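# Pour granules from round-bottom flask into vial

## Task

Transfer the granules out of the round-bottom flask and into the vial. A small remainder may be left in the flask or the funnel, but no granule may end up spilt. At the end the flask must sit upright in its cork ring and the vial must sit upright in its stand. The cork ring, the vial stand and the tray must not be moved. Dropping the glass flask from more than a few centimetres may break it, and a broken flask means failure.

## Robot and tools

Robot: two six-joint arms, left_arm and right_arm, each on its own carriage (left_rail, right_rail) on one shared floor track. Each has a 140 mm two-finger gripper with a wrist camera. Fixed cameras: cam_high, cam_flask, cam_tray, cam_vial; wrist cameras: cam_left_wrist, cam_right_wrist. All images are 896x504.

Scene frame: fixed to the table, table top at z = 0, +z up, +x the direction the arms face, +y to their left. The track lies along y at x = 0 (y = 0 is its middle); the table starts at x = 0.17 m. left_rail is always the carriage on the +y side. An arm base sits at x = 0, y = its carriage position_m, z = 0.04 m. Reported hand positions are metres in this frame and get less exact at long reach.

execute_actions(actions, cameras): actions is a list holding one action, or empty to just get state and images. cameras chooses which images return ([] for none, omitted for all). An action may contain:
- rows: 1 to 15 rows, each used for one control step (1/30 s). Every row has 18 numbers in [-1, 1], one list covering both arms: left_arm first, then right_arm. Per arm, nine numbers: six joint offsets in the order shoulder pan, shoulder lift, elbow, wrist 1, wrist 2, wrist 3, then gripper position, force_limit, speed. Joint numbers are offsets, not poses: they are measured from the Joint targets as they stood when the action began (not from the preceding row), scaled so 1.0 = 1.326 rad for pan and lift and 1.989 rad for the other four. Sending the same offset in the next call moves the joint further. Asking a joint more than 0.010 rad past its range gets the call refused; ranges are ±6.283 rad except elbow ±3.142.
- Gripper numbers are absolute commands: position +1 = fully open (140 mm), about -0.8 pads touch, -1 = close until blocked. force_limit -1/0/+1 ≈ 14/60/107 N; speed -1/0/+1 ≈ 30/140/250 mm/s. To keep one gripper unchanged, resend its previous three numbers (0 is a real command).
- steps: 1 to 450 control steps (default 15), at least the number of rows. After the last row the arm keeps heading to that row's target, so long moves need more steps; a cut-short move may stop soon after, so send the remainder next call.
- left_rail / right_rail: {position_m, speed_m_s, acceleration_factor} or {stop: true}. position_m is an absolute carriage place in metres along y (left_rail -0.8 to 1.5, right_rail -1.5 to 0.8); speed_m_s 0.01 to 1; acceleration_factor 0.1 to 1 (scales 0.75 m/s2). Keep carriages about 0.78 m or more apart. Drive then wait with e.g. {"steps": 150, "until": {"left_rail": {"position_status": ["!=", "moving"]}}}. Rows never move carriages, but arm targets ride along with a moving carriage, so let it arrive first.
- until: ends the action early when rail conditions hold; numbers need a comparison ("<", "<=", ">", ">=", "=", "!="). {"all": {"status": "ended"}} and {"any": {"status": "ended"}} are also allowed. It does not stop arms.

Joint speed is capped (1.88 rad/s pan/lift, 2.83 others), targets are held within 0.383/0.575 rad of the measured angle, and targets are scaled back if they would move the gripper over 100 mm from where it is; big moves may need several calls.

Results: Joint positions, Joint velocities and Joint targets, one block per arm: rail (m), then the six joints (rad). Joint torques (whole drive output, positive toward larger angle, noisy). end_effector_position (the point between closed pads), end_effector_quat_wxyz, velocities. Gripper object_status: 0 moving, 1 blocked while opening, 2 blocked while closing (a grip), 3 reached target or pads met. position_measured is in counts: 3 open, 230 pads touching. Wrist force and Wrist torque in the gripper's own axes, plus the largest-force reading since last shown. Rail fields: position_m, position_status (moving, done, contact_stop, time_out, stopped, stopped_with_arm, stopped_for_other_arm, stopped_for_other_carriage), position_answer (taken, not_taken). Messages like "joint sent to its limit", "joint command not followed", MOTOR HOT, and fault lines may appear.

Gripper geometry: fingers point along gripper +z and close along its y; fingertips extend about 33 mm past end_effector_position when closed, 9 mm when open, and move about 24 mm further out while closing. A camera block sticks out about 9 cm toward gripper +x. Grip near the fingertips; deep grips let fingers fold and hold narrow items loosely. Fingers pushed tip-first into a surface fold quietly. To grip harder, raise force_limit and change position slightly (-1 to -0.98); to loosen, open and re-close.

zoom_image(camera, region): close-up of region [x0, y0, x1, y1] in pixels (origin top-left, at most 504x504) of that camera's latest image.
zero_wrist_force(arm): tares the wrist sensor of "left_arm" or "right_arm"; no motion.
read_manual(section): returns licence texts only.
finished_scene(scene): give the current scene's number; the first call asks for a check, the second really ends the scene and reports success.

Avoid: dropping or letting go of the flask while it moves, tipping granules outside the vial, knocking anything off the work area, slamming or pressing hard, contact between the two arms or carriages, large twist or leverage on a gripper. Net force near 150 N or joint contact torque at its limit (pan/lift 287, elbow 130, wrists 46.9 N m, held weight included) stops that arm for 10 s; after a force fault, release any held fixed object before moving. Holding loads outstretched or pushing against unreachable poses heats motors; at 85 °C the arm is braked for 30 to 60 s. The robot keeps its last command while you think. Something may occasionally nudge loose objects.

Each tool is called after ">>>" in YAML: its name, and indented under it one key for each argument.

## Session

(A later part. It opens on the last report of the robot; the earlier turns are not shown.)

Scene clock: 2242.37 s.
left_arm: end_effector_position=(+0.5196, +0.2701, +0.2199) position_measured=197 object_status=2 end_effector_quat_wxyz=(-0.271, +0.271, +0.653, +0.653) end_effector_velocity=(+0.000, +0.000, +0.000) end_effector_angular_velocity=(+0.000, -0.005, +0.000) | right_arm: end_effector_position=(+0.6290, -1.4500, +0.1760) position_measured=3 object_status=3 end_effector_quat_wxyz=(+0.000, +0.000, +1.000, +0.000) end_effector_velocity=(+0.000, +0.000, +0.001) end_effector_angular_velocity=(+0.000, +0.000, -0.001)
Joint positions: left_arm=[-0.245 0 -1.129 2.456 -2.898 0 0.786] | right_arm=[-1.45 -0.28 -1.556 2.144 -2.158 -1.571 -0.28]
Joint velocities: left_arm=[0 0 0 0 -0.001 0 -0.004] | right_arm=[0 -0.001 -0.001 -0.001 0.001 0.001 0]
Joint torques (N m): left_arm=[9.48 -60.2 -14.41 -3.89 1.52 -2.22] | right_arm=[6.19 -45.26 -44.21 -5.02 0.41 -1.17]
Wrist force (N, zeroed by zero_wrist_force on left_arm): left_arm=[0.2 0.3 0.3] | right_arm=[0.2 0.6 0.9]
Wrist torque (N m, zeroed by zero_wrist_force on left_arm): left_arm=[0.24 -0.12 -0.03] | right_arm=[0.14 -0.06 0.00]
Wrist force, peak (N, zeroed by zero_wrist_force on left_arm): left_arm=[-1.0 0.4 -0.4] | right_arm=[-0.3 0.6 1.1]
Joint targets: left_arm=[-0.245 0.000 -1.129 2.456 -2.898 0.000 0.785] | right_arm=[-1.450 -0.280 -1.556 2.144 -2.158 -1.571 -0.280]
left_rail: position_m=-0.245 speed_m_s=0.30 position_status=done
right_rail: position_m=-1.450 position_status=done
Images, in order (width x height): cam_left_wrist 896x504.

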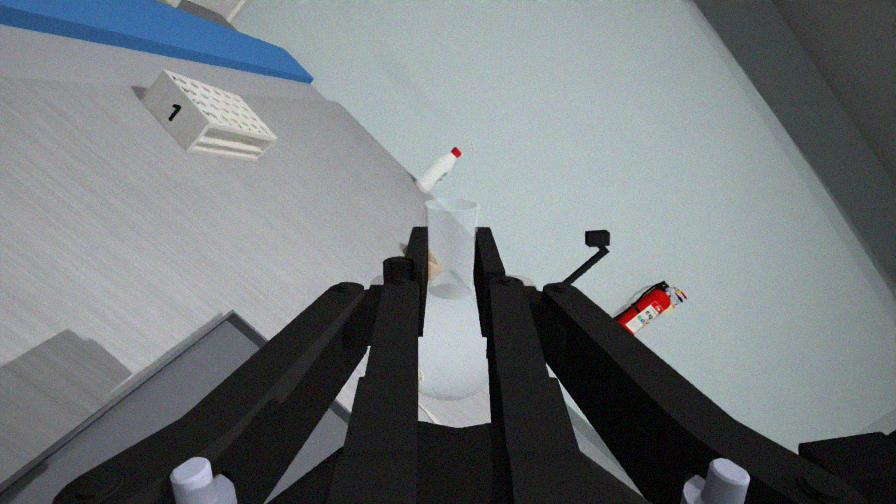

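>>> execute_actions:
  actions:
    - {"rows": [[0,0,0,0,0,-0.0043,-1,-0.5,-0.9,0,0,0,0,0,0,1,1,1],[0,0,0,0,0,-0.01706,-1,-0.5,-0.9,0,0,0,0,0,0,1,1,1],[0,0,0,0,0,-0.03771,-1,-0.5,-0.9,0,0,0,0,0,0,1,1,1],[0,0,0,0,0,-0.06531,-1,-0.5,-0.9,0,0,0,0,0,0,1,1,1],[0,0,0,0,0,-0.09872,-1,-0.5,-0.9,0,0,0,0,0,0,1,1,1],[0,0,0,0,0,-0.13643,-1,-0.5,-0.9,0,0,0,0,0,0,1,1,1],[0,0,0,0,0,-0.17678,-1,-0.5,-0.9,0,0,0,0,0,0,1,1,1],[0,0,0,0,0,-0.21809,-1,-0.5,-0.9,0,0,0,0,0,0,1,1,1],[0,0,0,0,0,-0.25844,-1,-0.5,-0.9,0,0,0,0,0,0,1,1,1],[0,0,0,0,0,-0.29615,-1,-0.5,-0.9,0,0,0,0,0,0,1,1,1],[0,0,0,0,0,-0.32956,-1,-0.5,-0.9,0,0,0,0,0,0,1,1,1],[0,0,0,0,0,-0.35716,-1,-0.5,-0.9,0,0,0,0,0,0,1,1,1],[0,0,0,0,0,-0.37781,-1,-0.5,-0.9,0,0,0,0,0,0,1,1,1],[0,0,0,0,0,-0.39057,-1,-0.5,-0.9,0,0,0,0,0,0,1,1,1],[0,0,0,0,0,-0.39487,-1,-0.5,-0.9,0,0,0,0,0,0,1,1,1]], "steps": 20}
  cameras: ["cam_tray", "cam_vial"]

Scene clock: 2256.20 s.
left_arm: end_effector_position=(+0.5196, +0.2702, +0.2199) position_measured=197 object_status=2 end_effector_quat_wxyz=(+0.000, +0.000, +0.707, +0.707) end_effector_velocity=(+0.000, +0.000, +0.000) end_effector_angular_velocity=(+0.000, -0.002, +0.000) | right_arm: end_effector_position=(+0.6290, -1.4500, +0.1760) position_measured=3 object_status=3 end_effector_quat_wxyz=(+0.000, +0.000, +1.000, +0.000) end_effector_velocity=(+0.000, -0.001, -0.001) end_effector_angular_velocity=(-0.001, +0.000, -0.001)
Joint positions: left_arm=[-0.245 0 -1.129 2.456 -2.898 0 0.001] | right_arm=[-1.45 -0.28 -1.556 2.144 -2.158 -1.571 -0.28]
Joint velocities: left_arm=[0 0 0 0 0 0 -0.002] | right_arm=[0 -0.001 0 0.001 -0.001 -0.001 0]
Joint torques (N m): left_arm=[9.83 -58.12 -10.81 -3.82 1.44 -0.86] | right_arm=[11.23 -45.71 -45.63 -5.2 0.9 -1.91]
Wrist force (N, zeroed by zero_wrist_force on left_arm): left_arm=[1.3 0.5 -0.1] | right_arm=[0.0 0.5 0.7]
Wrist torque (N m, zeroed by zero_wrist_force on left_arm): left_arm=[0.24 -0.33 -0.06] | right_arm=[0.11 -0.01 0.00]
Wrist force, peak (N, zeroed by zero_wrist_force on left_arm): left_arm=[1.5 0.7 -0.2] | right_arm=[0.3 0.5 1.1]
Joint targets: left_arm=[-0.245 0.000 -1.129 2.456 -2.898 0.000 0.000] | right_arm=[-1.450 -0.280 -1.556 2.144 -2.158 -1.571 -0.280]
left_rail: position_m=-0.245 speed_m_s=0.30 position_status=done
right_rail: position_m=-1.450 position_status=done
Images, in order (width x height): cam_tray 896x504, cam_vial 896x504.

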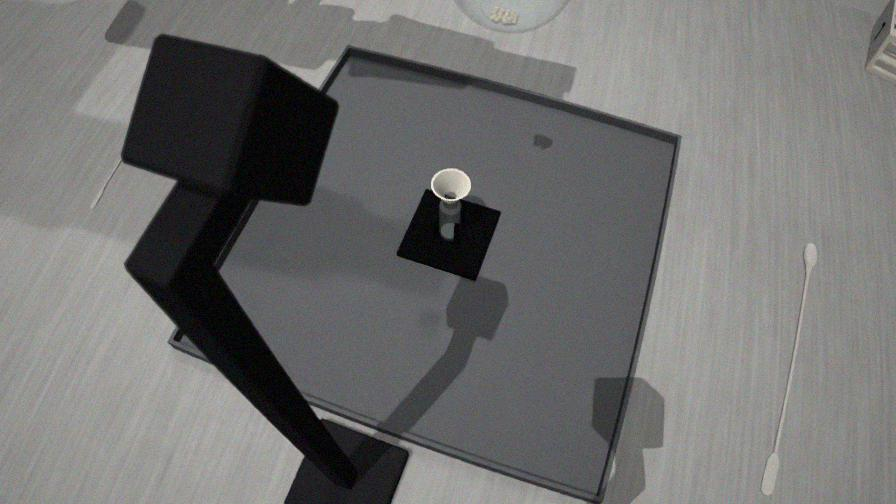

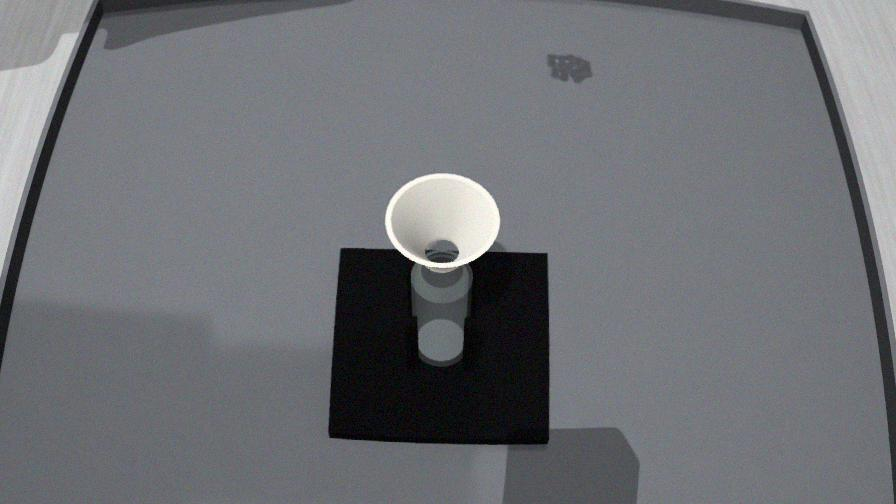

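>>> execute_actions:
  actions:
    - {"rows": [[0,0.00166,-0.00008,-0.00103,0,0,-1,-0.5,-0.9,0,0,0,0,0,0,1,1,1],[0,0.00659,-0.00033,-0.00407,0,0,-1,-0.5,-0.9,0,0,0,0,0,0,1,1,1],[0,0.01457,-0.00073,-0.00899,0,0,-1,-0.5,-0.9,0,0,0,0,0,0,1,1,1],[0,0.02524,-0.00126,-0.01557,0,0,-1,-0.5,-0.9,0,0,0,0,0,0,1,1,1],[0,0.03815,-0.0019,-0.02353,0,0,-1,-0.5,-0.9,0,0,0,0,0,0,1,1,1],[0,0.05272,-0.00263,-0.03252,0,0,-1,-0.5,-0.9,0,0,0,0,0,0,1,1,1],[0,0.06832,-0.00341,-0.04213,0,0,-1,-0.5,-0.9,0,0,0,0,0,0,1,1,1],[0,0.08428,-0.00421,-0.05198,0,0,-1,-0.5,-0.9,0,0,0,0,0,0,1,1,1],[0,0.09988,-0.00499,-0.0616,0,0,-1,-0.5,-0.9,0,0,0,0,0,0,1,1,1],[0,0.11445,-0.00571,-0.07058,0,0,-1,-0.5,-0.9,0,0,0,0,0,0,1,1,1],[0,0.12736,-0.00636,-0.07854,0,0,-1,-0.5,-0.9,0,0,0,0,0,0,1,1,1],[0,0.13803,-0.00689,-0.08512,0,0,-1,-0.5,-0.9,0,0,0,0,0,0,1,1,1],[0,0.14601,-0.00729,-0.09004,0,0,-1,-0.5,-0.9,0,0,0,0,0,0,1,1,1],[0,0.15094,-0.00754,-0.09308,0,0,-1,-0.5,-0.9,0,0,0,0,0,0,1,1,1],[0,0.1526,-0.00762,-0.09411,0,0,-1,-0.5,-0.9,0,0,0,0,0,0,1,1,1]], "steps": 20}
  cameras: ["cam_tray", "cam_vial", "cam_high"]

Scene clock: 2277.60 s.
left_arm: end_effector_position=(+0.5199, +0.2702, +0.1402) position_measured=197 object_status=2 end_effector_quat_wxyz=(+0.000, +0.000, +0.707, +0.707) end_effector_velocity=(-0.001, +0.000, -0.001) end_effector_angular_velocity=(+0.000, +0.000, +0.001) | right_arm: end_effector_position=(+0.6290, -1.4500, +0.1760) position_measured=3 object_status=3 end_effector_quat_wxyz=(+0.000, +0.000, +1.000, +0.000) end_effector_velocity=(+0.000, +0.001, +0.000) end_effector_angular_velocity=(+0.000, -0.001, +0.001)
Joint positions: left_arm=[-0.245 0 -0.927 2.441 -3.085 0 0] | right_arm=[-1.45 -0.28 -1.556 2.144 -2.158 -1.571 -0.28]
Joint velocities: left_arm=[0 0.001 0.003 0 -0.003 0 0] | right_arm=[0 0.001 -0.001 0 -0.001 0 0]
Joint torques (N m): left_arm=[8.91 -53.13 -18.01 -6.59 1.49 -2] | right_arm=[9.16 -44.72 -44.42 -5.22 0.49 -1.86]
Wrist force (N, zeroed by zero_wrist_force on left_arm): left_arm=[0.9 0.7 -0.3] | right_arm=[0.0 0.3 0.6]
Wrist torque (N m, zeroed by zero_wrist_force on left_arm): left_arm=[0.28 -0.22 -0.08] | right_arm=[0.07 -0.02 0.00]
Wrist force, peak (N, zeroed by zero_wrist_force on left_arm): left_arm=[1.6 1.8 -0.3] | right_arm=[-0.5 0.7 0.9]
Joint targets: left_arm=[-0.245 0.000 -0.927 2.441 -3.086 0.000 0.000] | right_arm=[-1.450 -0.280 -1.556 2.144 -2.158 -1.571 -0.280]
left_rail: position_m=-0.245 speed_m_s=0.30 position_status=done
right_rail: position_m=-1.450 position_status=done
Images, in order (width x height): cam_high 896x504, cam_tray 896x504, cam_vial 896x504.

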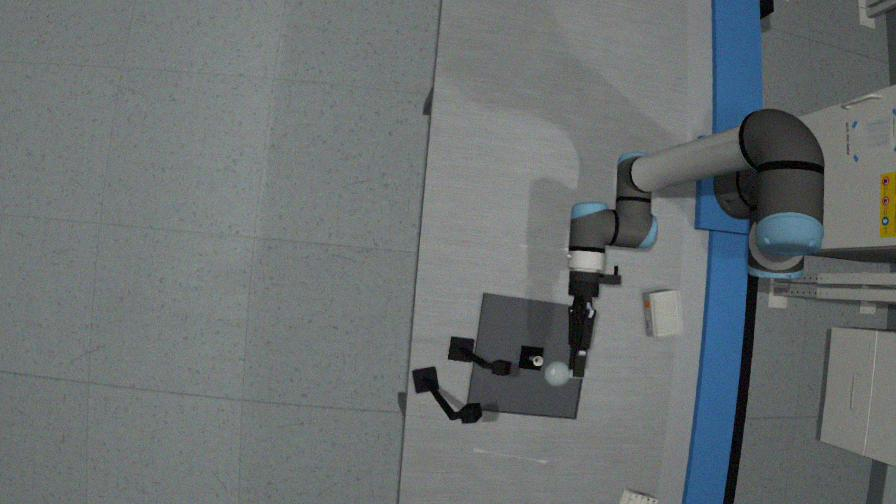

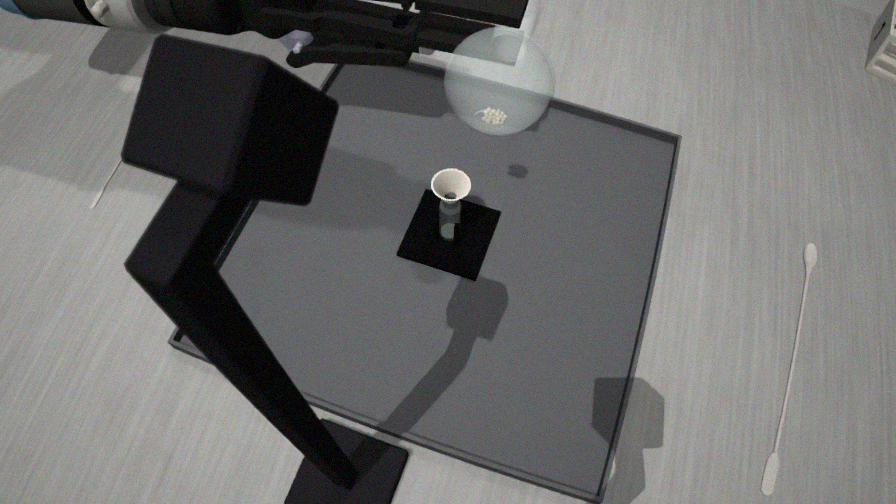

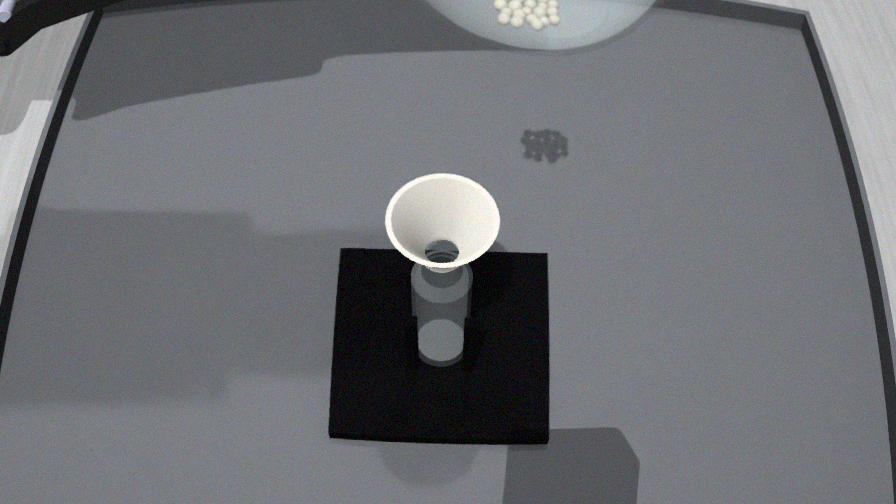

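>>> execute_actions:
  actions:
    - {"rows": [[0,-0.00166,0.00008,0.00103,0,0.0043,-1,-0.5,-0.9,0,0,0,0,0,0,1,1,1],[0,-0.00659,0.00033,0.00407,0,0.01706,-1,-0.5,-0.9,0,0,0,0,0,0,1,1,1],[0,-0.01457,0.00073,0.00899,0,0.03771,-1,-0.5,-0.9,0,0,0,0,0,0,1,1,1],[0,-0.02524,0.00126,0.01557,0,0.06531,-1,-0.5,-0.9,0,0,0,0,0,0,1,1,1],[0,-0.03815,0.0019,0.02353,0,0.09872,-1,-0.5,-0.9,0,0,0,0,0,0,1,1,1],[0,-0.05272,0.00263,0.03252,0,0.13643,-1,-0.5,-0.9,0,0,0,0,0,0,1,1,1],[0,-0.06832,0.00341,0.04213,0,0.17678,-1,-0.5,-0.9,0,0,0,0,0,0,1,1,1],[0,-0.08428,0.00421,0.05198,0,0.21809,-1,-0.5,-0.9,0,0,0,0,0,0,1,1,1],[0,-0.09988,0.00499,0.0616,0,0.25844,-1,-0.5,-0.9,0,0,0,0,0,0,1,1,1],[0,-0.11445,0.00571,0.07058,0,0.29615,-1,-0.5,-0.9,0,0,0,0,0,0,1,1,1],[0,-0.12736,0.00636,0.07854,0,0.32956,-1,-0.5,-0.9,0,0,0,0,0,0,1,1,1],[0,-0.13803,0.00689,0.08512,0,0.35716,-1,-0.5,-0.9,0,0,0,0,0,0,1,1,1],[0,-0.14601,0.00729,0.09004,0,0.37781,-1,-0.5,-0.9,0,0,0,0,0,0,1,1,1],[0,-0.15094,0.00754,0.09308,0,0.39057,-1,-0.5,-0.9,0,0,0,0,0,0,1,1,1],[0,-0.1526,0.00762,0.09411,0,0.39487,-1,-0.5,-0.9,0,0,0,0,0,0,1,1,1]], "steps": 20}
  cameras: []

>>> execute_actions:
  actions:
    - {"rows": [[0,0,0,0,0,0.0043,-1,-0.5,-0.9,0,0,0,0,0,0,1,1,1],[0,0,0,0,0,0.01706,-1,-0.5,-0.9,0,0,0,0,0,0,1,1,1],[0,0,0,0,0,0.03771,-1,-0.5,-0.9,0,0,0,0,0,0,1,1,1],[0,0,0,0,0,0.06531,-1,-0.5,-0.9,0,0,0,0,0,0,1,1,1],[0,0,0,0,0,0.09872,-1,-0.5,-0.9,0,0,0,0,0,0,1,1,1],[0,0,0,0,0,0.13643,-1,-0.5,-0.9,0,0,0,0,0,0,1,1,1],[0,0,0,0,0,0.17678,-1,-0.5,-0.9,0,0,0,0,0,0,1,1,1],[0,0,0,0,0,0.21809,-1,-0.5,-0.9,0,0,0,0,0,0,1,1,1],[0,0,0,0,0,0.25844,-1,-0.5,-0.9,0,0,0,0,0,0,1,1,1],[0,0,0,0,0,0.29615,-1,-0.5,-0.9,0,0,0,0,0,0,1,1,1],[0,0,0,0,0,0.32956,-1,-0.5,-0.9,0,0,0,0,0,0,1,1,1],[0,0,0,0,0,0.35716,-1,-0.5,-0.9,0,0,0,0,0,0,1,1,1],[0,0,0,0,0,0.37781,-1,-0.5,-0.9,0,0,0,0,0,0,1,1,1],[0,0,0,0,0,0.39057,-1,-0.5,-0.9,0,0,0,0,0,0,1,1,1],[0,0,0,0,0,0.39487,-1,-0.5,-0.9,0,0,0,0,0,0,1,1,1]], "steps": 20}
  cameras: ["cam_left_wrist"]

Scene clock: 2328.47 s.
left_arm: end_effector_position=(+0.5196, +0.2701, +0.2199) position_measured=197 object_status=2 end_effector_quat_wxyz=(-0.270, +0.270, +0.653, +0.653) end_effector_velocity=(+0.000, +0.001, +0.001) end_effector_angular_velocity=(+0.001, +0.004, +0.001) | right_arm: end_effector_position=(+0.6290, -1.4500, +0.1760) position_measured=3 object_status=3 end_effector_quat_wxyz=(+0.000, +0.000, +1.000, +0.000) end_effector_velocity=(-0.001, +0.000, +0.001) end_effector_angular_velocity=(-0.002, +0.000, +0.001)
Joint positions: left_arm=[-0.245 0 -1.129 2.456 -2.899 0 0.785] | right_arm=[-1.45 -0.28 -1.556 2.144 -2.158 -1.571 -0.28]
Joint velocities: left_arm=[0 0.001 -0.001 0 0.001 0.001 0.005] | right_arm=[0 0.001 -0.002 0.001 0 -0.002 0]
Joint torques (N m): left_arm=[7.38 -67.68 -3.53 -2.99 1.68 4.17] | right_arm=[3.92 -45.79 -43.53 -4.89 0.66 -1.49]
Wrist force (N, zeroed by zero_wrist_force on left_arm): left_arm=[0.5 0.1 0.5] | right_arm=[-0.3 0.5 0.7]
Wrist torque (N m, zeroed by zero_wrist_force on left_arm): left_arm=[0.19 -0.19 -0.03] | right_arm=[0.10 0.05 0.01]
Wrist force, peak (N, zeroed by zero_wrist_force on left_arm): left_arm=[1.3 1.8 -0.4] | right_arm=[-0.3 0.5 1.2]
Joint targets: left_arm=[-0.245 0.000 -1.129 2.456 -2.898 0.000 0.785] | right_arm=[-1.450 -0.280 -1.556 2.144 -2.158 -1.571 -0.280]
left_rail: position_m=-0.245 speed_m_s=0.30 position_status=done
right_rail: position_m=-1.450 position_status=done
No camera images: "cameras" was empty.

Scene clock: 2329.77 s.
left_arm: end_effector_position=(+0.5196, +0.2701, +0.2199) position_measured=197 object_status=2 end_effector_quat_wxyz=(+0.500, -0.500, -0.500, -0.500) end_effector_velocity=(+0.000, +0.000, +0.000) end_effector_angular_velocity=(-0.001, +0.005, +0.000) | right_arm: end_effector_position=(+0.6290, -1.4500, +0.1760) position_measured=3 object_status=3 end_effector_quat_wxyz=(+0.000, +0.000, +1.000, +0.000) end_effector_velocity=(+0.000, +0.001, +0.000) end_effector_angular_velocity=(+0.001, +0.001, +0.002)
Joint positions: left_arm=[-0.245 0 -1.129 2.456 -2.898 0 1.57] | right_arm=[-1.45 -0.28 -1.556 2.144 -2.158 -1.571 -0.281]
Joint velocities: left_arm=[0 0 0 0 -0.001 -0.001 0.005] | right_arm=[0 0.002 0.001 -0.001 0 0 0]
Joint torques (N m): left_arm=[9.07 -69.81 -7.13 -3.36 1.63 3.2] | right_arm=[8.53 -45 -44.01 -5.31 0.48 -2.05]
Wrist force (N, zeroed by zero_wrist_force on left_arm): left_arm=[-0.5 0.1 -0.1] | right_arm=[0.1 0.3 0.6]
Wrist torque (N m, zeroed by zero_wrist_force on left_arm): left_arm=[0.12 -0.04 -0.04] | right_arm=[0.06 -0.05 0.00]
Wrist force, peak (N, zeroed by zero_wrist_force on left_arm): left_arm=[1.0 0.2 -0.2] | right_arm=[0.1 0.8 1.0]
Joint targets: left_arm=[-0.245 0.000 -1.129 2.456 -2.898 0.000 1.571] | right_arm=[-1.450 -0.280 -1.556 2.144 -2.158 -1.571 -0.280]
left_rail: position_m=-0.245 speed_m_s=0.30 position_status=done
right_rail: position_m=-1.450 position_status=done
Images, in order (width x height): cam_left_wrist 896x504.

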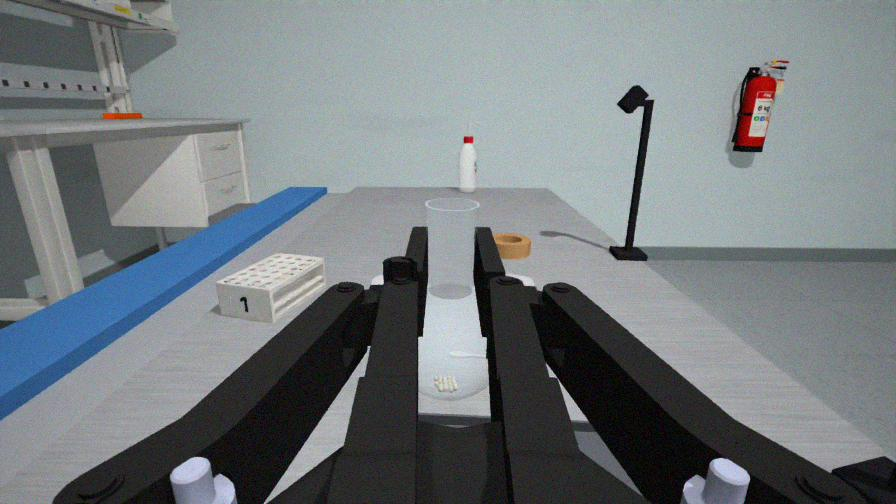

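>>> execute_actions:
  actions:
    - {"rows": [[0,0,0,0,0,0.0043,-1,-0.5,-0.9,0,0,0,0,0,0,1,1,1],[0,0,0,0,0,0.01706,-1,-0.5,-0.9,0,0,0,0,0,0,1,1,1],[0,0,0,0,0,0.03771,-1,-0.5,-0.9,0,0,0,0,0,0,1,1,1],[0,0,0,0,0,0.06531,-1,-0.5,-0.9,0,0,0,0,0,0,1,1,1],[0,0,0,0,0,0.09872,-1,-0.5,-0.9,0,0,0,0,0,0,1,1,1],[0,0,0,0,0,0.13643,-1,-0.5,-0.9,0,0,0,0,0,0,1,1,1],[0,0,0,0,0,0.17678,-1,-0.5,-0.9,0,0,0,0,0,0,1,1,1],[0,0,0,0,0,0.21809,-1,-0.5,-0.9,0,0,0,0,0,0,1,1,1],[0,0,0,0,0,0.25844,-1,-0.5,-0.9,0,0,0,0,0,0,1,1,1],[0,0,0,0,0,0.29615,-1,-0.5,-0.9,0,0,0,0,0,0,1,1,1],[0,0,0,0,0,0.32956,-1,-0.5,-0.9,0,0,0,0,0,0,1,1,1],[0,0,0,0,0,0.35716,-1,-0.5,-0.9,0,0,0,0,0,0,1,1,1],[0,0,0,0,0,0.37781,-1,-0.5,-0.9,0,0,0,0,0,0,1,1,1],[0,0,0,0,0,0.39057,-1,-0.5,-0.9,0,0,0,0,0,0,1,1,1],[0,0,0,0,0,0.39487,-1,-0.5,-0.9,0,0,0,0,0,0,1,1,1]], "steps": 20}
  cameras: []

>>> execute_actions:
  actions:
    - {"rows": [[0,0,0,0,0,0.0043,-1,-0.5,-0.9,0,0,0,0,0,0,1,1,1],[0,0,0,0,0,0.01706,-1,-0.5,-0.9,0,0,0,0,0,0,1,1,1],[0,0,0,0,0,0.03771,-1,-0.5,-0.9,0,0,0,0,0,0,1,1,1],[0,0,0,0,0,0.06531,-1,-0.5,-0.9,0,0,0,0,0,0,1,1,1],[0,0,0,0,0,0.09872,-1,-0.5,-0.9,0,0,0,0,0,0,1,1,1],[0,0,0,0,0,0.13643,-1,-0.5,-0.9,0,0,0,0,0,0,1,1,1],[0,0,0,0,0,0.17678,-1,-0.5,-0.9,0,0,0,0,0,0,1,1,1],[0,0,0,0,0,0.21809,-1,-0.5,-0.9,0,0,0,0,0,0,1,1,1],[0,0,0,0,0,0.25844,-1,-0.5,-0.9,0,0,0,0,0,0,1,1,1],[0,0,0,0,0,0.29615,-1,-0.5,-0.9,0,0,0,0,0,0,1,1,1],[0,0,0,0,0,0.32956,-1,-0.5,-0.9,0,0,0,0,0,0,1,1,1],[0,0,0,0,0,0.35716,-1,-0.5,-0.9,0,0,0,0,0,0,1,1,1],[0,0,0,0,0,0.37781,-1,-0.5,-0.9,0,0,0,0,0,0,1,1,1],[0,0,0,0,0,0.39057,-1,-0.5,-0.9,0,0,0,0,0,0,1,1,1],[0,0,0,0,0,0.39487,-1,-0.5,-0.9,0,0,0,0,0,0,1,1,1]], "steps": 20}
  cameras: ["cam_tray", "cam_high"]

Scene clock: 2343.83 s.
left_arm: end_effector_position=(+0.5196, +0.2701, +0.2199) position_measured=197 object_status=2 end_effector_quat_wxyz=(+0.653, -0.653, -0.271, -0.271) end_effector_velocity=(+0.000, +0.000, +0.000) end_effector_angular_velocity=(-0.001, +0.005, -0.001) | right_arm: end_effector_position=(+0.6290, -1.4500, +0.1760) position_measured=3 object_status=3 end_effector_quat_wxyz=(+0.000, +0.000, +1.000, +0.000) end_effector_velocity=(+0.001, +0.000, +0.000) end_effector_angular_velocity=(+0.001, -0.001, +0.000)
Joint positions: left_arm=[-0.245 0 -1.129 2.456 -2.898 0 2.355] | right_arm=[-1.45 -0.28 -1.556 2.144 -2.158 -1.571 -0.28]
Joint velocities: left_arm=[0 -0.001 0 0 0 -0.001 0.005] | right_arm=[0 0 0 -0.001 0 0.001 0]
Joint torques (N m): left_arm=[8.79 -67.86 -24.33 -5.91 1.45 3.95] | right_arm=[5.78 -45.17 -44.32 -4.72 0.57 -1.59]
Wrist force (N, zeroed by zero_wrist_force on left_arm): left_arm=[-0.5 0.2 0.0] | right_arm=[-0.1 0.2 0.8]
Wrist torque (N m, zeroed by zero_wrist_force on left_arm): left_arm=[-0.02 -0.15 -0.09] | right_arm=[0.03 0.01 0.00]
Wrist force, peak (N, zeroed by zero_wrist_force on left_arm): left_arm=[-1.1 0.4 -0.6] | right_arm=[-0.1 0.8 1.0]
Joint targets: left_arm=[-0.245 0.000 -1.129 2.456 -2.898 0.000 2.356] | right_arm=[-1.450 -0.280 -1.556 2.144 -2.158 -1.571 -0.280]
left_rail: position_m=-0.245 speed_m_s=0.30 position_status=done
right_rail: position_m=-1.450 position_status=done
No camera images: "cameras" was empty.

Scene clock: 2345.13 s.
left_arm: end_effector_position=(+0.5196, +0.2701, +0.2199) position_measured=197 object_status=2 end_effector_quat_wxyz=(+0.707, -0.707, -0.001, +0.000) end_effector_velocity=(+0.000, +0.000, +0.000) end_effector_angular_velocity=(+0.000, +0.003, +0.000) | right_arm: end_effector_position=(+0.6290, -1.4500, +0.1760) position_measured=3 object_status=3 end_effector_quat_wxyz=(+0.000, +0.000, +1.000, +0.000) end_effector_velocity=(+0.002, -0.001, +0.001) end_effector_angular_velocity=(-0.003, -0.003, +0.000)
Joint positions: left_arm=[-0.245 0 -1.129 2.456 -2.898 0 3.141] | right_arm=[-1.45 -0.28 -1.556 2.144 -2.158 -1.571 -0.281]
Joint velocities: left_arm=[0 0 0 0 0 0 0.003] | right_arm=[0 0 0 -0.002 -0.003 -0.002 0]
Joint torques (N m): left_arm=[7.96 -67.52 -23.59 -6.12 1.37 3.49] | right_arm=[4.61 -47.98 -43.81 -4.99 0.99 -1.77]
Wrist force (N, zeroed by zero_wrist_force on left_arm): left_arm=[0.6 0.4 -0.7] | right_arm=[-0.1 0.3 0.8]
Wrist torque (N m, zeroed by zero_wrist_force on left_arm): left_arm=[-0.10 -0.42 -0.14] | right_arm=[0.07 0.00 0.01]
Wrist force, peak (N, zeroed by zero_wrist_force on left_arm): left_arm=[0.2 0.5 -1.1] | right_arm=[0.0 0.8 0.8]
Joint targets: left_arm=[-0.245 0.000 -1.129 2.456 -2.898 0.000 3.141] | right_arm=[-1.450 -0.280 -1.556 2.144 -2.158 -1.571 -0.280]
left_rail: position_m=-0.245 speed_m_s=0.30 position_status=done
right_rail: position_m=-1.450 position_status=done
Images, in order (width x height): cam_high 896x504, cam_tray 896x504.

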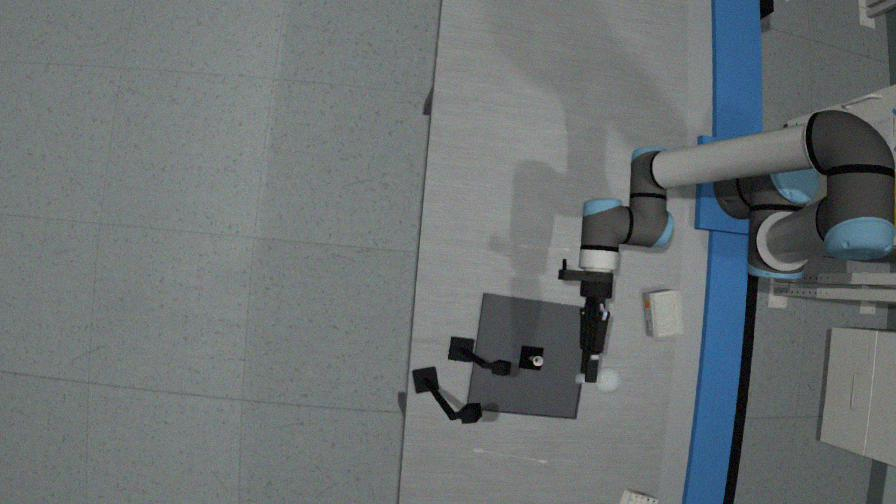

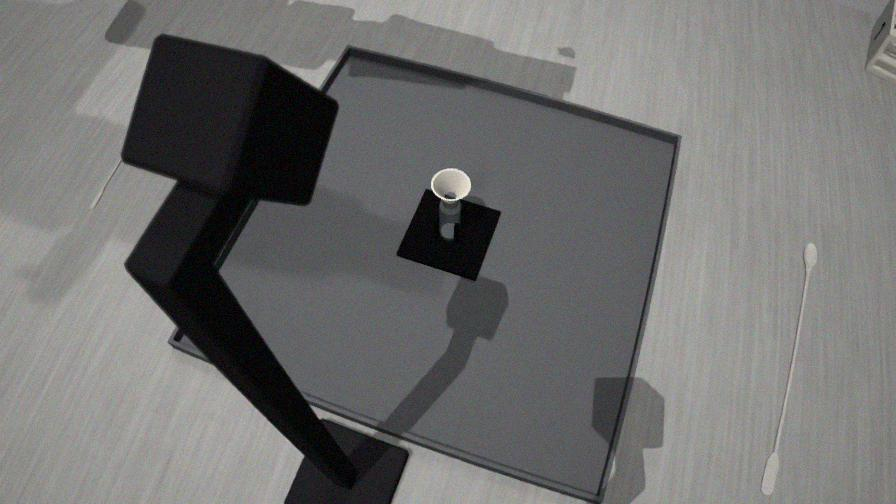

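>>> zoom_image:
  camera: "cam_high"
  region: [500, 320, 660, 420]

Scaled by 3.150 from the camera's 896x504 image, which has a finer 1280x720 frame.

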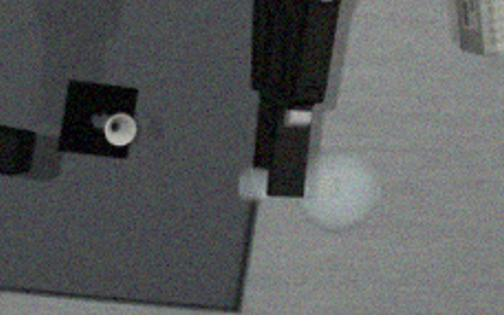

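>>> execute_actions:
  actions:
    - {"left_rail": {"position_m": -0.2648}, "rows": [[0,0.00171,-0.00038,-0.00077,0,0,-1,-0.5,-0.9,0,0,0,0,0,0,1,1,1],[0,0.00678,-0.00149,-0.00303,0,0,-1,-0.5,-0.9,0,0,0,0,0,0,1,1,1],[0,0.015,-0.0033,-0.0067,0,0,-1,-0.5,-0.9,0,0,0,0,0,0,1,1,1],[0,0.02598,-0.00571,-0.01161,0,0,-1,-0.5,-0.9,0,0,0,0,0,0,1,1,1],[0,0.03927,-0.00863,-0.01755,0,0,-1,-0.5,-0.9,0,0,0,0,0,0,1,1,1],[0,0.05426,-0.01193,-0.02425,0,0,-1,-0.5,-0.9,0,0,0,0,0,0,1,1,1],[0,0.07032,-0.01545,-0.03142,0,0,-1,-0.5,-0.9,0,0,0,0,0,0,1,1,1],[0,0.08674,-0.01907,-0.03877,0,0,-1,-0.5,-0.9,0,0,0,0,0,0,1,1,1],[0,0.1028,-0.02259,-0.04594,0,0,-1,-0.5,-0.9,0,0,0,0,0,0,1,1,1],[0,0.1178,-0.02589,-0.05264,0,0,-1,-0.5,-0.9,0,0,0,0,0,0,1,1,1],[0,0.13108,-0.02881,-0.05858,0,0,-1,-0.5,-0.9,0,0,0,0,0,0,1,1,1],[0,0.14206,-0.03122,-0.06349,0,0,-1,-0.5,-0.9,0,0,0,0,0,0,1,1,1],[0,0.15028,-0.03303,-0.06716,0,0,-1,-0.5,-0.9,0,0,0,0,0,0,1,1,1],[0,0.15535,-0.03414,-0.06942,0,0,-1,-0.5,-0.9,0,0,0,0,0,0,1,1,1],[0,0.15706,-0.03452,-0.07019,0,0,-1,-0.5,-0.9,0,0,0,0,0,0,1,1,1]], "steps": 25}
  cameras: ["cam_tray", "cam_vial"]

Scene clock: 2378.97 s.
left_arm: end_effector_position=(+0.5499, +0.2501, +0.1402) position_measured=197 object_status=2 end_effector_quat_wxyz=(+0.707, -0.707, +0.000, +0.000) end_effector_velocity=(+0.001, +0.000, -0.002) end_effector_angular_velocity=(-0.001, +0.001, -0.001) | right_arm: end_effector_position=(+0.6290, -1.4500, +0.1760) position_measured=3 object_status=3 end_effector_quat_wxyz=(+0.000, +0.000, +1.000, +0.000) end_effector_velocity=(-0.001, +0.002, -0.001) end_effector_angular_velocity=(+0.000, +0.002, +0.003)
Joint positions: left_arm=[-0.265 0 -0.921 2.388 -3.038 0 3.141] | right_arm=[-1.45 -0.28 -1.556 2.144 -2.158 -1.571 -0.28]
Joint velocities: left_arm=[0 -0.001 0.004 -0.002 -0.002 -0.001 0.002] | right_arm=[0 0.003 0.001 0.001 0 0 0]
Joint torques (N m): left_arm=[6.79 -52.45 -20.16 -7.14 1.37 2.68] | right_arm=[8 -48.46 -43.59 -4.49 1.04 -1.63]
Wrist force (N, zeroed by zero_wrist_force on left_arm): left_arm=[0.2 0.5 -0.3] | right_arm=[0.1 0.6 0.9]
Wrist torque (N m, zeroed by zero_wrist_force on left_arm): left_arm=[-0.09 -0.31 -0.15] | right_arm=[0.13 -0.04 0.00]
Wrist force, peak (N, zeroed by zero_wrist_force on left_arm): left_arm=[0.6 2.2 -1.6] | right_arm=[-0.3 0.7 1.1]
Joint targets: left_arm=[-0.265 0.000 -0.921 2.387 -3.038 0.000 3.141] | right_arm=[-1.450 -0.280 -1.556 2.144 -2.158 -1.571 -0.280]
left_rail: position_m=-0.265 speed_m_s=0.30 position_status=done
right_rail: position_m=-1.450 position_status=done
Images, in order (width x height): cam_tray 896x504, cam_vial 896x504.

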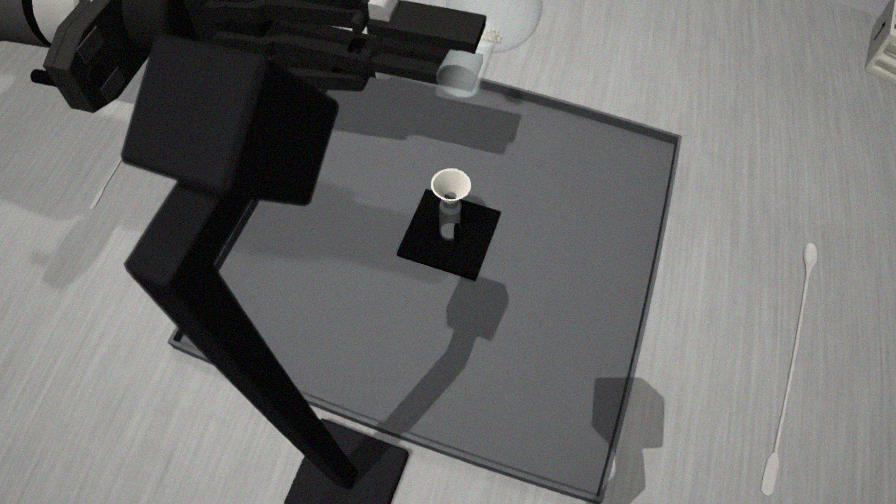

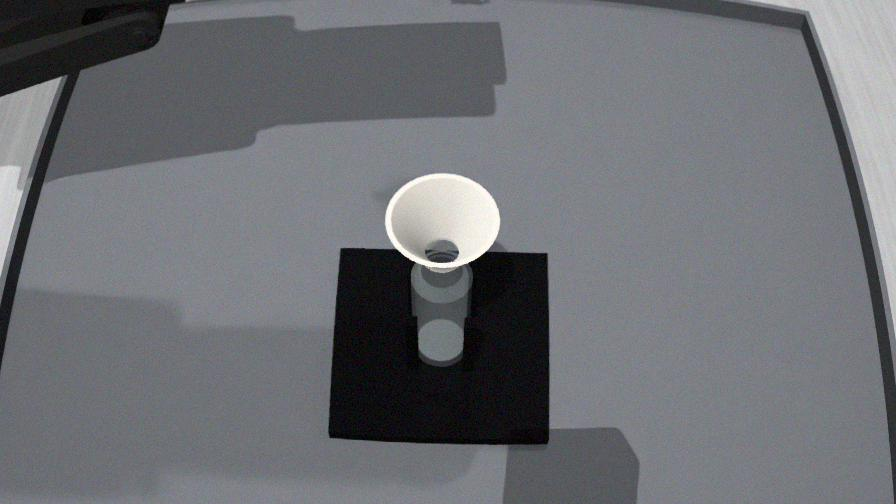

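>>> execute_actions:
  actions:
    - {"rows": [[0,0.00011,-0.00028,0.00021,0,0.00287,-1,-0.5,-0.9,0,0,0,0,0,0,1,1,1],[0,0.00045,-0.00113,0.00083,0,0.01137,-1,-0.5,-0.9,0,0,0,0,0,0,1,1,1],[0,0.00099,-0.00249,0.00183,0,0.02514,-1,-0.5,-0.9,0,0,0,0,0,0,1,1,1],[0,0.00172,-0.00432,0.00317,0,0.04354,-1,-0.5,-0.9,0,0,0,0,0,0,1,1,1],[0,0.0026,-0.00652,0.00479,0,0.06581,-1,-0.5,-0.9,0,0,0,0,0,0,1,1,1],[0,0.0036,-0.00901,0.00662,0,0.09095,-1,-0.5,-0.9,0,0,0,0,0,0,1,1,1],[0,0.00466,-0.01168,0.00858,0,0.11786,-1,-0.5,-0.9,0,0,0,0,0,0,1,1,1],[0,0.00575,-0.01441,0.01058,0,0.14539,-1,-0.5,-0.9,0,0,0,0,0,0,1,1,1],[0,0.00681,-0.01708,0.01254,0,0.1723,-1,-0.5,-0.9,0,0,0,0,0,0,1,1,1],[0,0.00781,-0.01957,0.01437,0,0.19744,-1,-0.5,-0.9,0,0,0,0,0,0,1,1,1],[0,0.00869,-0.02177,0.01599,0,0.21971,-1,-0.5,-0.9,0,0,0,0,0,0,1,1,1],[0,0.00942,-0.0236,0.01733,0,0.23811,-1,-0.5,-0.9,0,0,0,0,0,0,1,1,1],[0,0.00996,-0.02496,0.01833,0,0.25188,-1,-0.5,-0.9,0,0,0,0,0,0,1,1,1],[0,0.0103,-0.02581,0.01895,0,0.26038,-1,-0.5,-0.9,0,0,0,0,0,0,1,1,1],[0,0.01041,-0.02609,0.01916,0,0.26325,-1,-0.5,-0.9,0,0,0,0,0,0,1,1,1]], "steps": 20}
  cameras: ["cam_tray", "cam_vial"]

Scene clock: 2399.67 s.
left_arm: end_effector_position=(+0.5782, +0.2501, +0.1375) position_measured=197 object_status=2 end_effector_quat_wxyz=(+0.683, -0.683, +0.182, +0.183) end_effector_velocity=(+0.000, +0.000, +0.000) end_effector_angular_velocity=(+0.001, +0.003, +0.000) | right_arm: end_effector_position=(+0.6290, -1.4500, +0.1760) position_measured=3 object_status=3 end_effector_quat_wxyz=(+0.000, +0.000, +1.000, +0.000) end_effector_velocity=(+0.000, +0.000, +0.001) end_effector_angular_velocity=(+0.000, -0.001, -0.001)
Joint positions: left_arm=[-0.265 0 -0.907 2.336 -3 0 3.664] | right_arm=[-1.45 -0.28 -1.556 2.144 -2.158 -1.571 -0.28]
Joint velocities: left_arm=[0 0 0 0 0 0.001 0.003] | right_arm=[0 -0.001 -0.001 0 0 0 0]
Joint torques (N m): left_arm=[6.33 -58.5 -22.27 -2.86 1.38 3.11] | right_arm=[4.51 -46.81 -43.12 -4.93 1.06 -1.56]
Wrist force (N, zeroed by zero_wrist_force on left_arm): left_arm=[0.0 0.5 -0.7] | right_arm=[0.0 0.3 1.0]
Wrist torque (N m, zeroed by zero_wrist_force on left_arm): left_arm=[-0.13 -0.26 -0.14] | right_arm=[0.05 -0.03 0.00]
Wrist force, peak (N, zeroed by zero_wrist_force on left_arm): left_arm=[0.7 0.3 -1.2] | right_arm=[0.2 0.6 1.2]
Joint targets: left_arm=[-0.265 0.000 -0.907 2.336 -3.000 0.000 3.665] | right_arm=[-1.450 -0.280 -1.556 2.144 -2.158 -1.571 -0.280]
left_rail: position_m=-0.265 speed_m_s=0.30 position_status=done
right_rail: position_m=-1.450 position_status=done
Images, in order (width x height): cam_tray 896x504, cam_vial 896x504.

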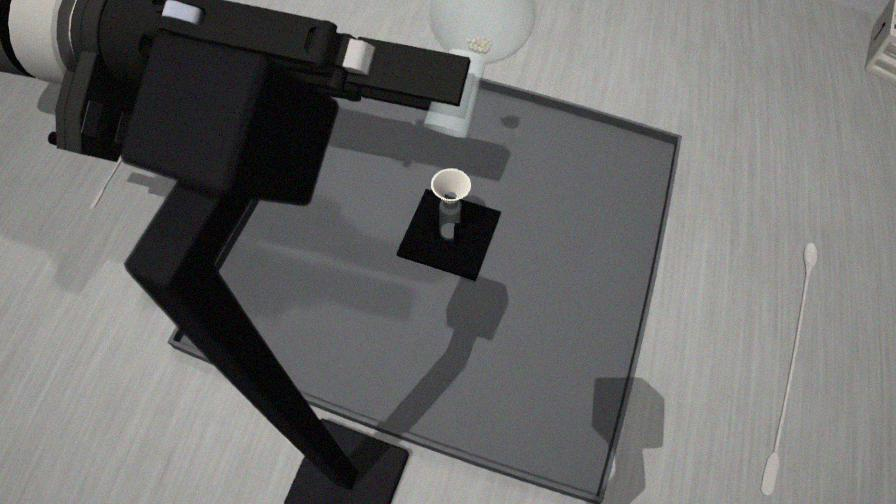

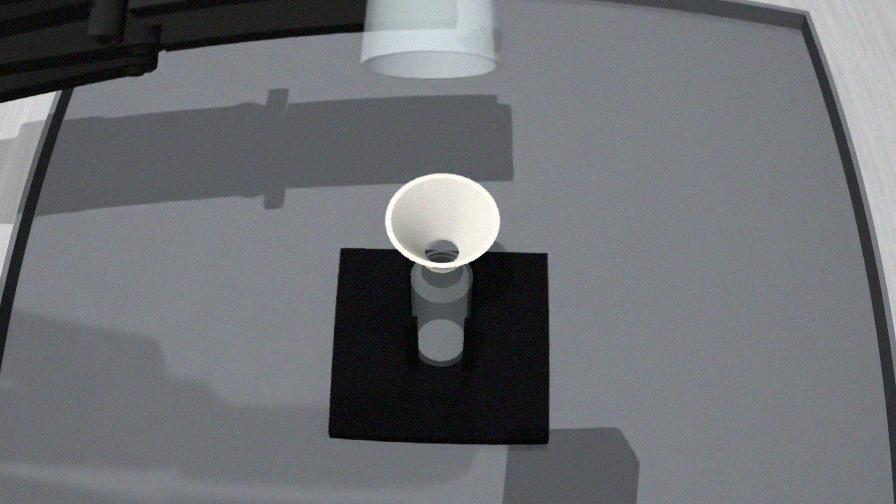

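>>> zoom_image:
  camera: "cam_tray"
  region: [380, 80, 520, 220]

>>> zoom_image:
  camera: "cam_vial"
  region: [340, 20, 560, 280]

Scaled by 3.600 from the camera's 896x504 image, which has a finer 1280x720 frame.

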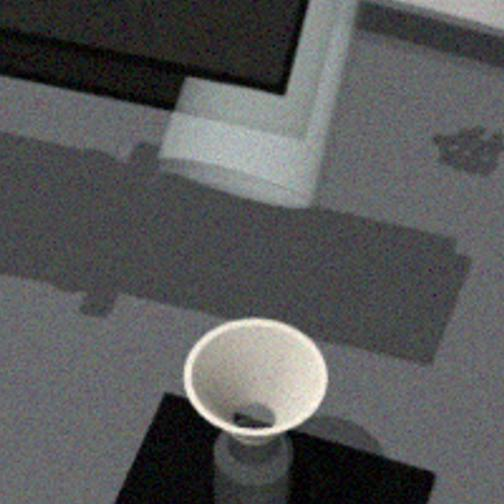

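Scaled by 1.938 from the camera's 896x504 image, which has a finer 1280x720 frame.

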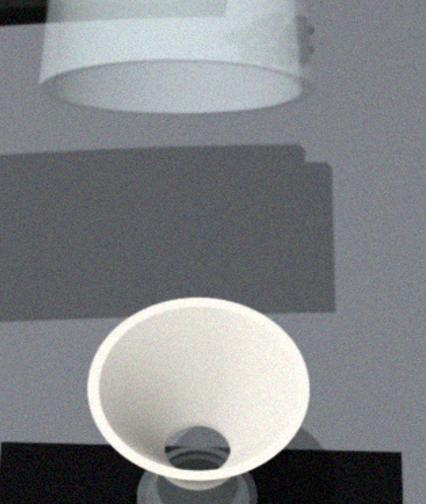

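>>> execute_actions:
  actions: []
  cameras: ["cam_high"]

>>> zoom_image:
  camera: "cam_high"
  region: [500, 330, 620, 405]

Scene clock: 2450.43 s.
left_arm: end_effector_position=(+0.5782, +0.2501, +0.1375) position_measured=197 object_status=2 end_effector_quat_wxyz=(+0.683, -0.683, +0.183, +0.183) end_effector_velocity=(+0.000, +0.000, +0.000) end_effector_angular_velocity=(-0.001, -0.002, +0.000) | right_arm: end_effector_position=(+0.6290, -1.4500, +0.1760) position_measured=3 object_status=3 end_effector_quat_wxyz=(+0.000, +0.000, +1.000, +0.000) end_effector_velocity=(+0.000, +0.000, +0.001) end_effector_angular_velocity=(+0.000, -0.001, +0.000)
Joint positions: left_arm=[-0.265 0 -0.907 2.336 -3 0 3.665] | right_arm=[-1.45 -0.28 -1.556 2.144 -2.158 -1.571 -0.281]
Joint velocities: left_arm=[0 0 0 0 0 -0.001 -0.001] | right_arm=[0 0 -0.001 -0.001 0.001 0 0]
Joint torques (N m): left_arm=[5.26 -58.85 -13.39 -3.97 1.54 3.3] | right_arm=[3.09 -47.43 -43.36 -4.5 0.89 -1.56]
Wrist force (N, zeroed by zero_wrist_force on left_arm): left_arm=[0.4 0.7 -0.4] | right_arm=[-0.1 0.4 0.7]
Wrist torque (N m, zeroed by zero_wrist_force on left_arm): left_arm=[-0.08 -0.34 -0.15] | right_arm=[0.10 0.02 0.00]
Wrist force, peak (N, zeroed by zero_wrist_force on left_arm): left_arm=[0.5 0.5 -1.1] | right_arm=[0.0 0.9 0.9]
Joint targets: left_arm=[-0.265 0.000 -0.907 2.336 -3.000 0.000 3.665] | right_arm=[-1.450 -0.280 -1.556 2.144 -2.158 -1.571 -0.280]
Tool commands: left_gripper/position=-1.0 left_gripper/force_limit=-0.5 left_gripper/speed=-0.9 right_gripper/position=+1.0 right_gripper/force_limit=+1.0 right_gripper/speed=+1.0
left_rail: position_m=-0.265 speed_m_s=0.30 position_status=done
right_rail: position_m=-1.450 position_status=done
Images, in order (width x height): cam_high 896x504.

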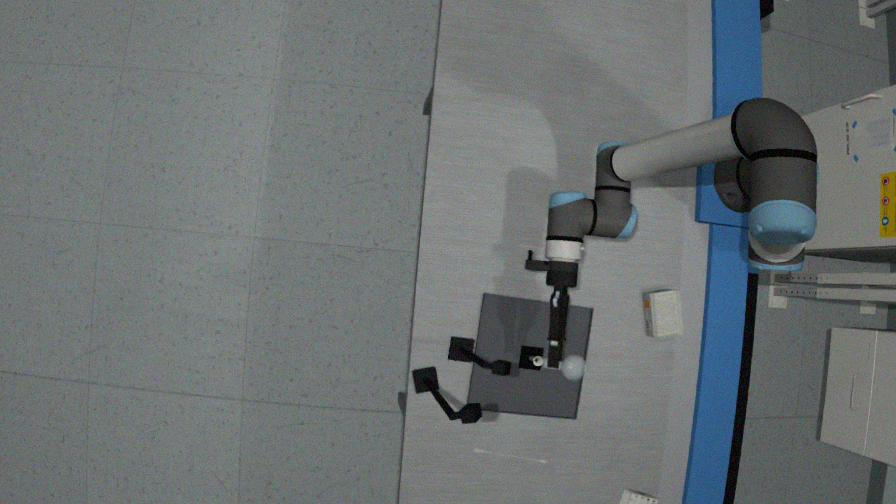

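Scaled by 4.200 from the camera's 896x504 image, which has a finer 1280x720 frame.

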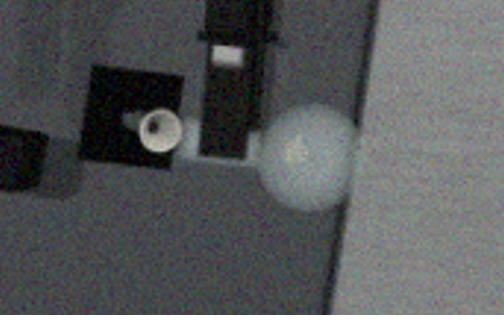

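>>> execute_actions:
  actions:
    - {"left_rail": {"position_m": -0.2623}, "rows": [[0,0.00113,-0.00029,-0.00046,0,0,-1,-0.5,-0.9,0,0,0,0,0,0,1,1,1],[0,0.00433,-0.00112,-0.00177,0,0,-1,-0.5,-0.9,0,0,0,0,0,0,1,1,1],[0,0.00917,-0.00237,-0.00375,0,0,-1,-0.5,-0.9,0,0,0,0,0,0,1,1,1],[0,0.01485,-0.00384,-0.00607,0,0,-1,-0.5,-0.9,0,0,0,0,0,0,1,1,1],[0,0.02052,-0.0053,-0.00838,0,0,-1,-0.5,-0.9,0,0,0,0,0,0,1,1,1],[0,0.02536,-0.00655,-0.01036,0,0,-1,-0.5,-0.9,0,0,0,0,0,0,1,1,1],[0,0.02856,-0.00738,-0.01167,0,0,-1,-0.5,-0.9,0,0,0,0,0,0,1,1,1],[0,0.02969,-0.00767,-0.01213,0,0,-1,-0.5,-0.9,0,0,0,0,0,0,1,1,1]], "steps": 15}
  cameras: ["cam_tray", "cam_vial"]

>>> zoom_image:
  camera: "cam_vial"
  region: [330, 60, 570, 320]

>>> zoom_image:
  camera: "cam_tray"
  region: [390, 90, 520, 220]

Scene clock: 2495.73 s.
left_arm: end_effector_position=(+0.5832, +0.2526, +0.1207) position_measured=197 object_status=2 end_effector_quat_wxyz=(+0.683, -0.683, +0.183, +0.183) end_effector_velocity=(+0.000, -0.001, -0.001) end_effector_angular_velocity=(+0.001, +0.001, -0.001) | right_arm: end_effector_position=(+0.6290, -1.4500, +0.1760) position_measured=3 object_status=3 end_effector_quat_wxyz=(+0.000, +0.000, +1.000, +0.000) end_effector_velocity=(-0.001, -0.002, -0.001) end_effector_angular_velocity=(-0.001, +0.002, -0.003)
Joint positions: left_arm=[-0.262 0 -0.868 2.32 -3.024 0 3.665] | right_arm=[-1.45 -0.28 -1.556 2.144 -2.158 -1.571 -0.28]
Joint velocities: left_arm=[0 -0.001 0.003 0 -0.002 0.001 0] | right_arm=[0 -0.003 0.001 0.001 -0.001 -0.001 0]
Joint torques (N m): left_arm=[5.64 -58.15 -20.76 -7.26 1.39 3.15] | right_arm=[7.53 -44.28 -43.61 -4.03 0.7 -1.75]
Wrist force (N, zeroed by zero_wrist_force on left_arm): left_arm=[0.1 0.7 -0.6] | right_arm=[0.0 0.3 0.7]
Wrist torque (N m, zeroed by zero_wrist_force on left_arm): left_arm=[-0.09 -0.30 -0.14] | right_arm=[0.08 -0.02 0.00]
Wrist force, peak (N, zeroed by zero_wrist_force on left_arm): left_arm=[-0.3 0.2 -1.3] | right_arm=[0.1 0.7 1.1]
Joint targets: left_arm=[-0.262 0.000 -0.868 2.320 -3.024 0.000 3.665] | right_arm=[-1.450 -0.280 -1.556 2.144 -2.158 -1.571 -0.280]
left_rail: position_m=-0.262 speed_m_s=0.30 position_status=done
right_rail: position_m=-1.450 position_status=done
Images, in order (width x height): cam_tray 896x504, cam_vial 896x504.

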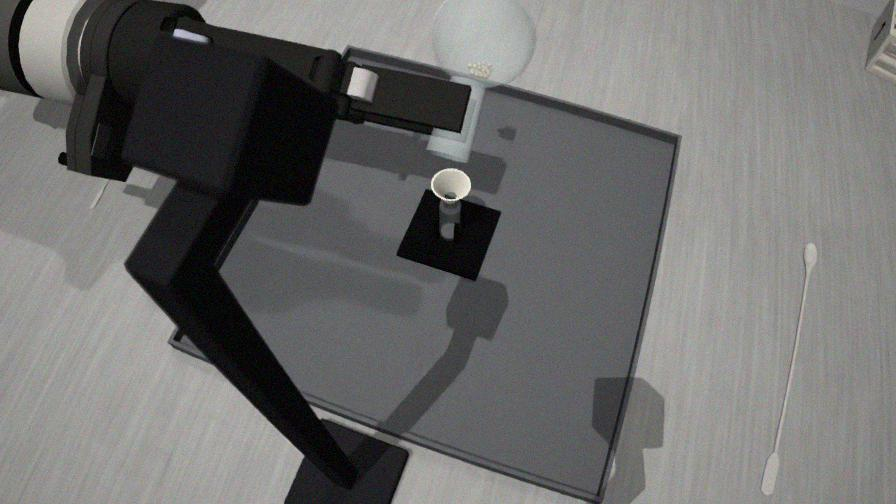

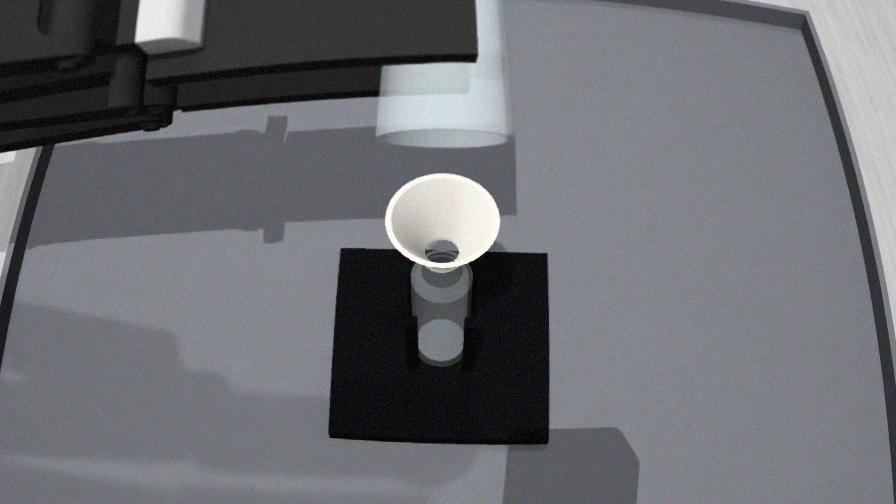

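Scaled by 1.938 from the camera's 896x504 image, which has a finer 1280x720 frame.

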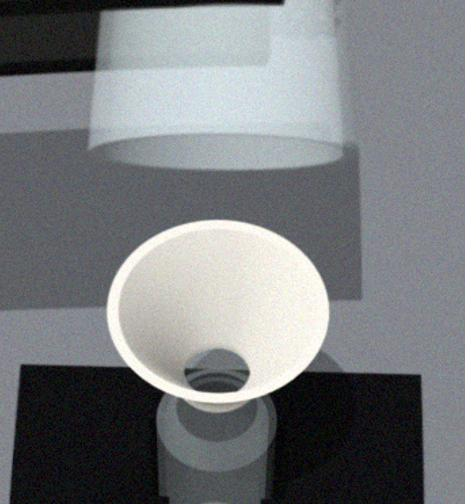

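Scaled by 3.877 from the camera's 896x504 image, which has a finer 1280x720 frame.

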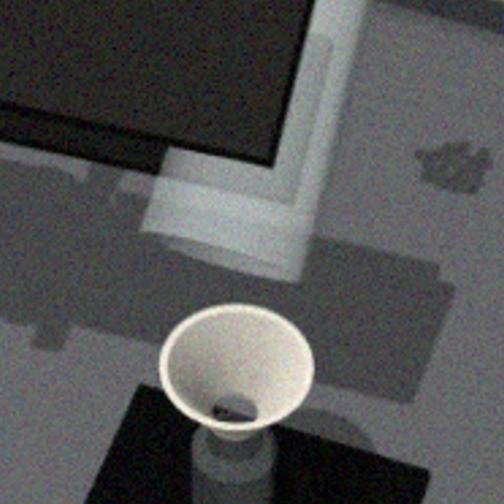

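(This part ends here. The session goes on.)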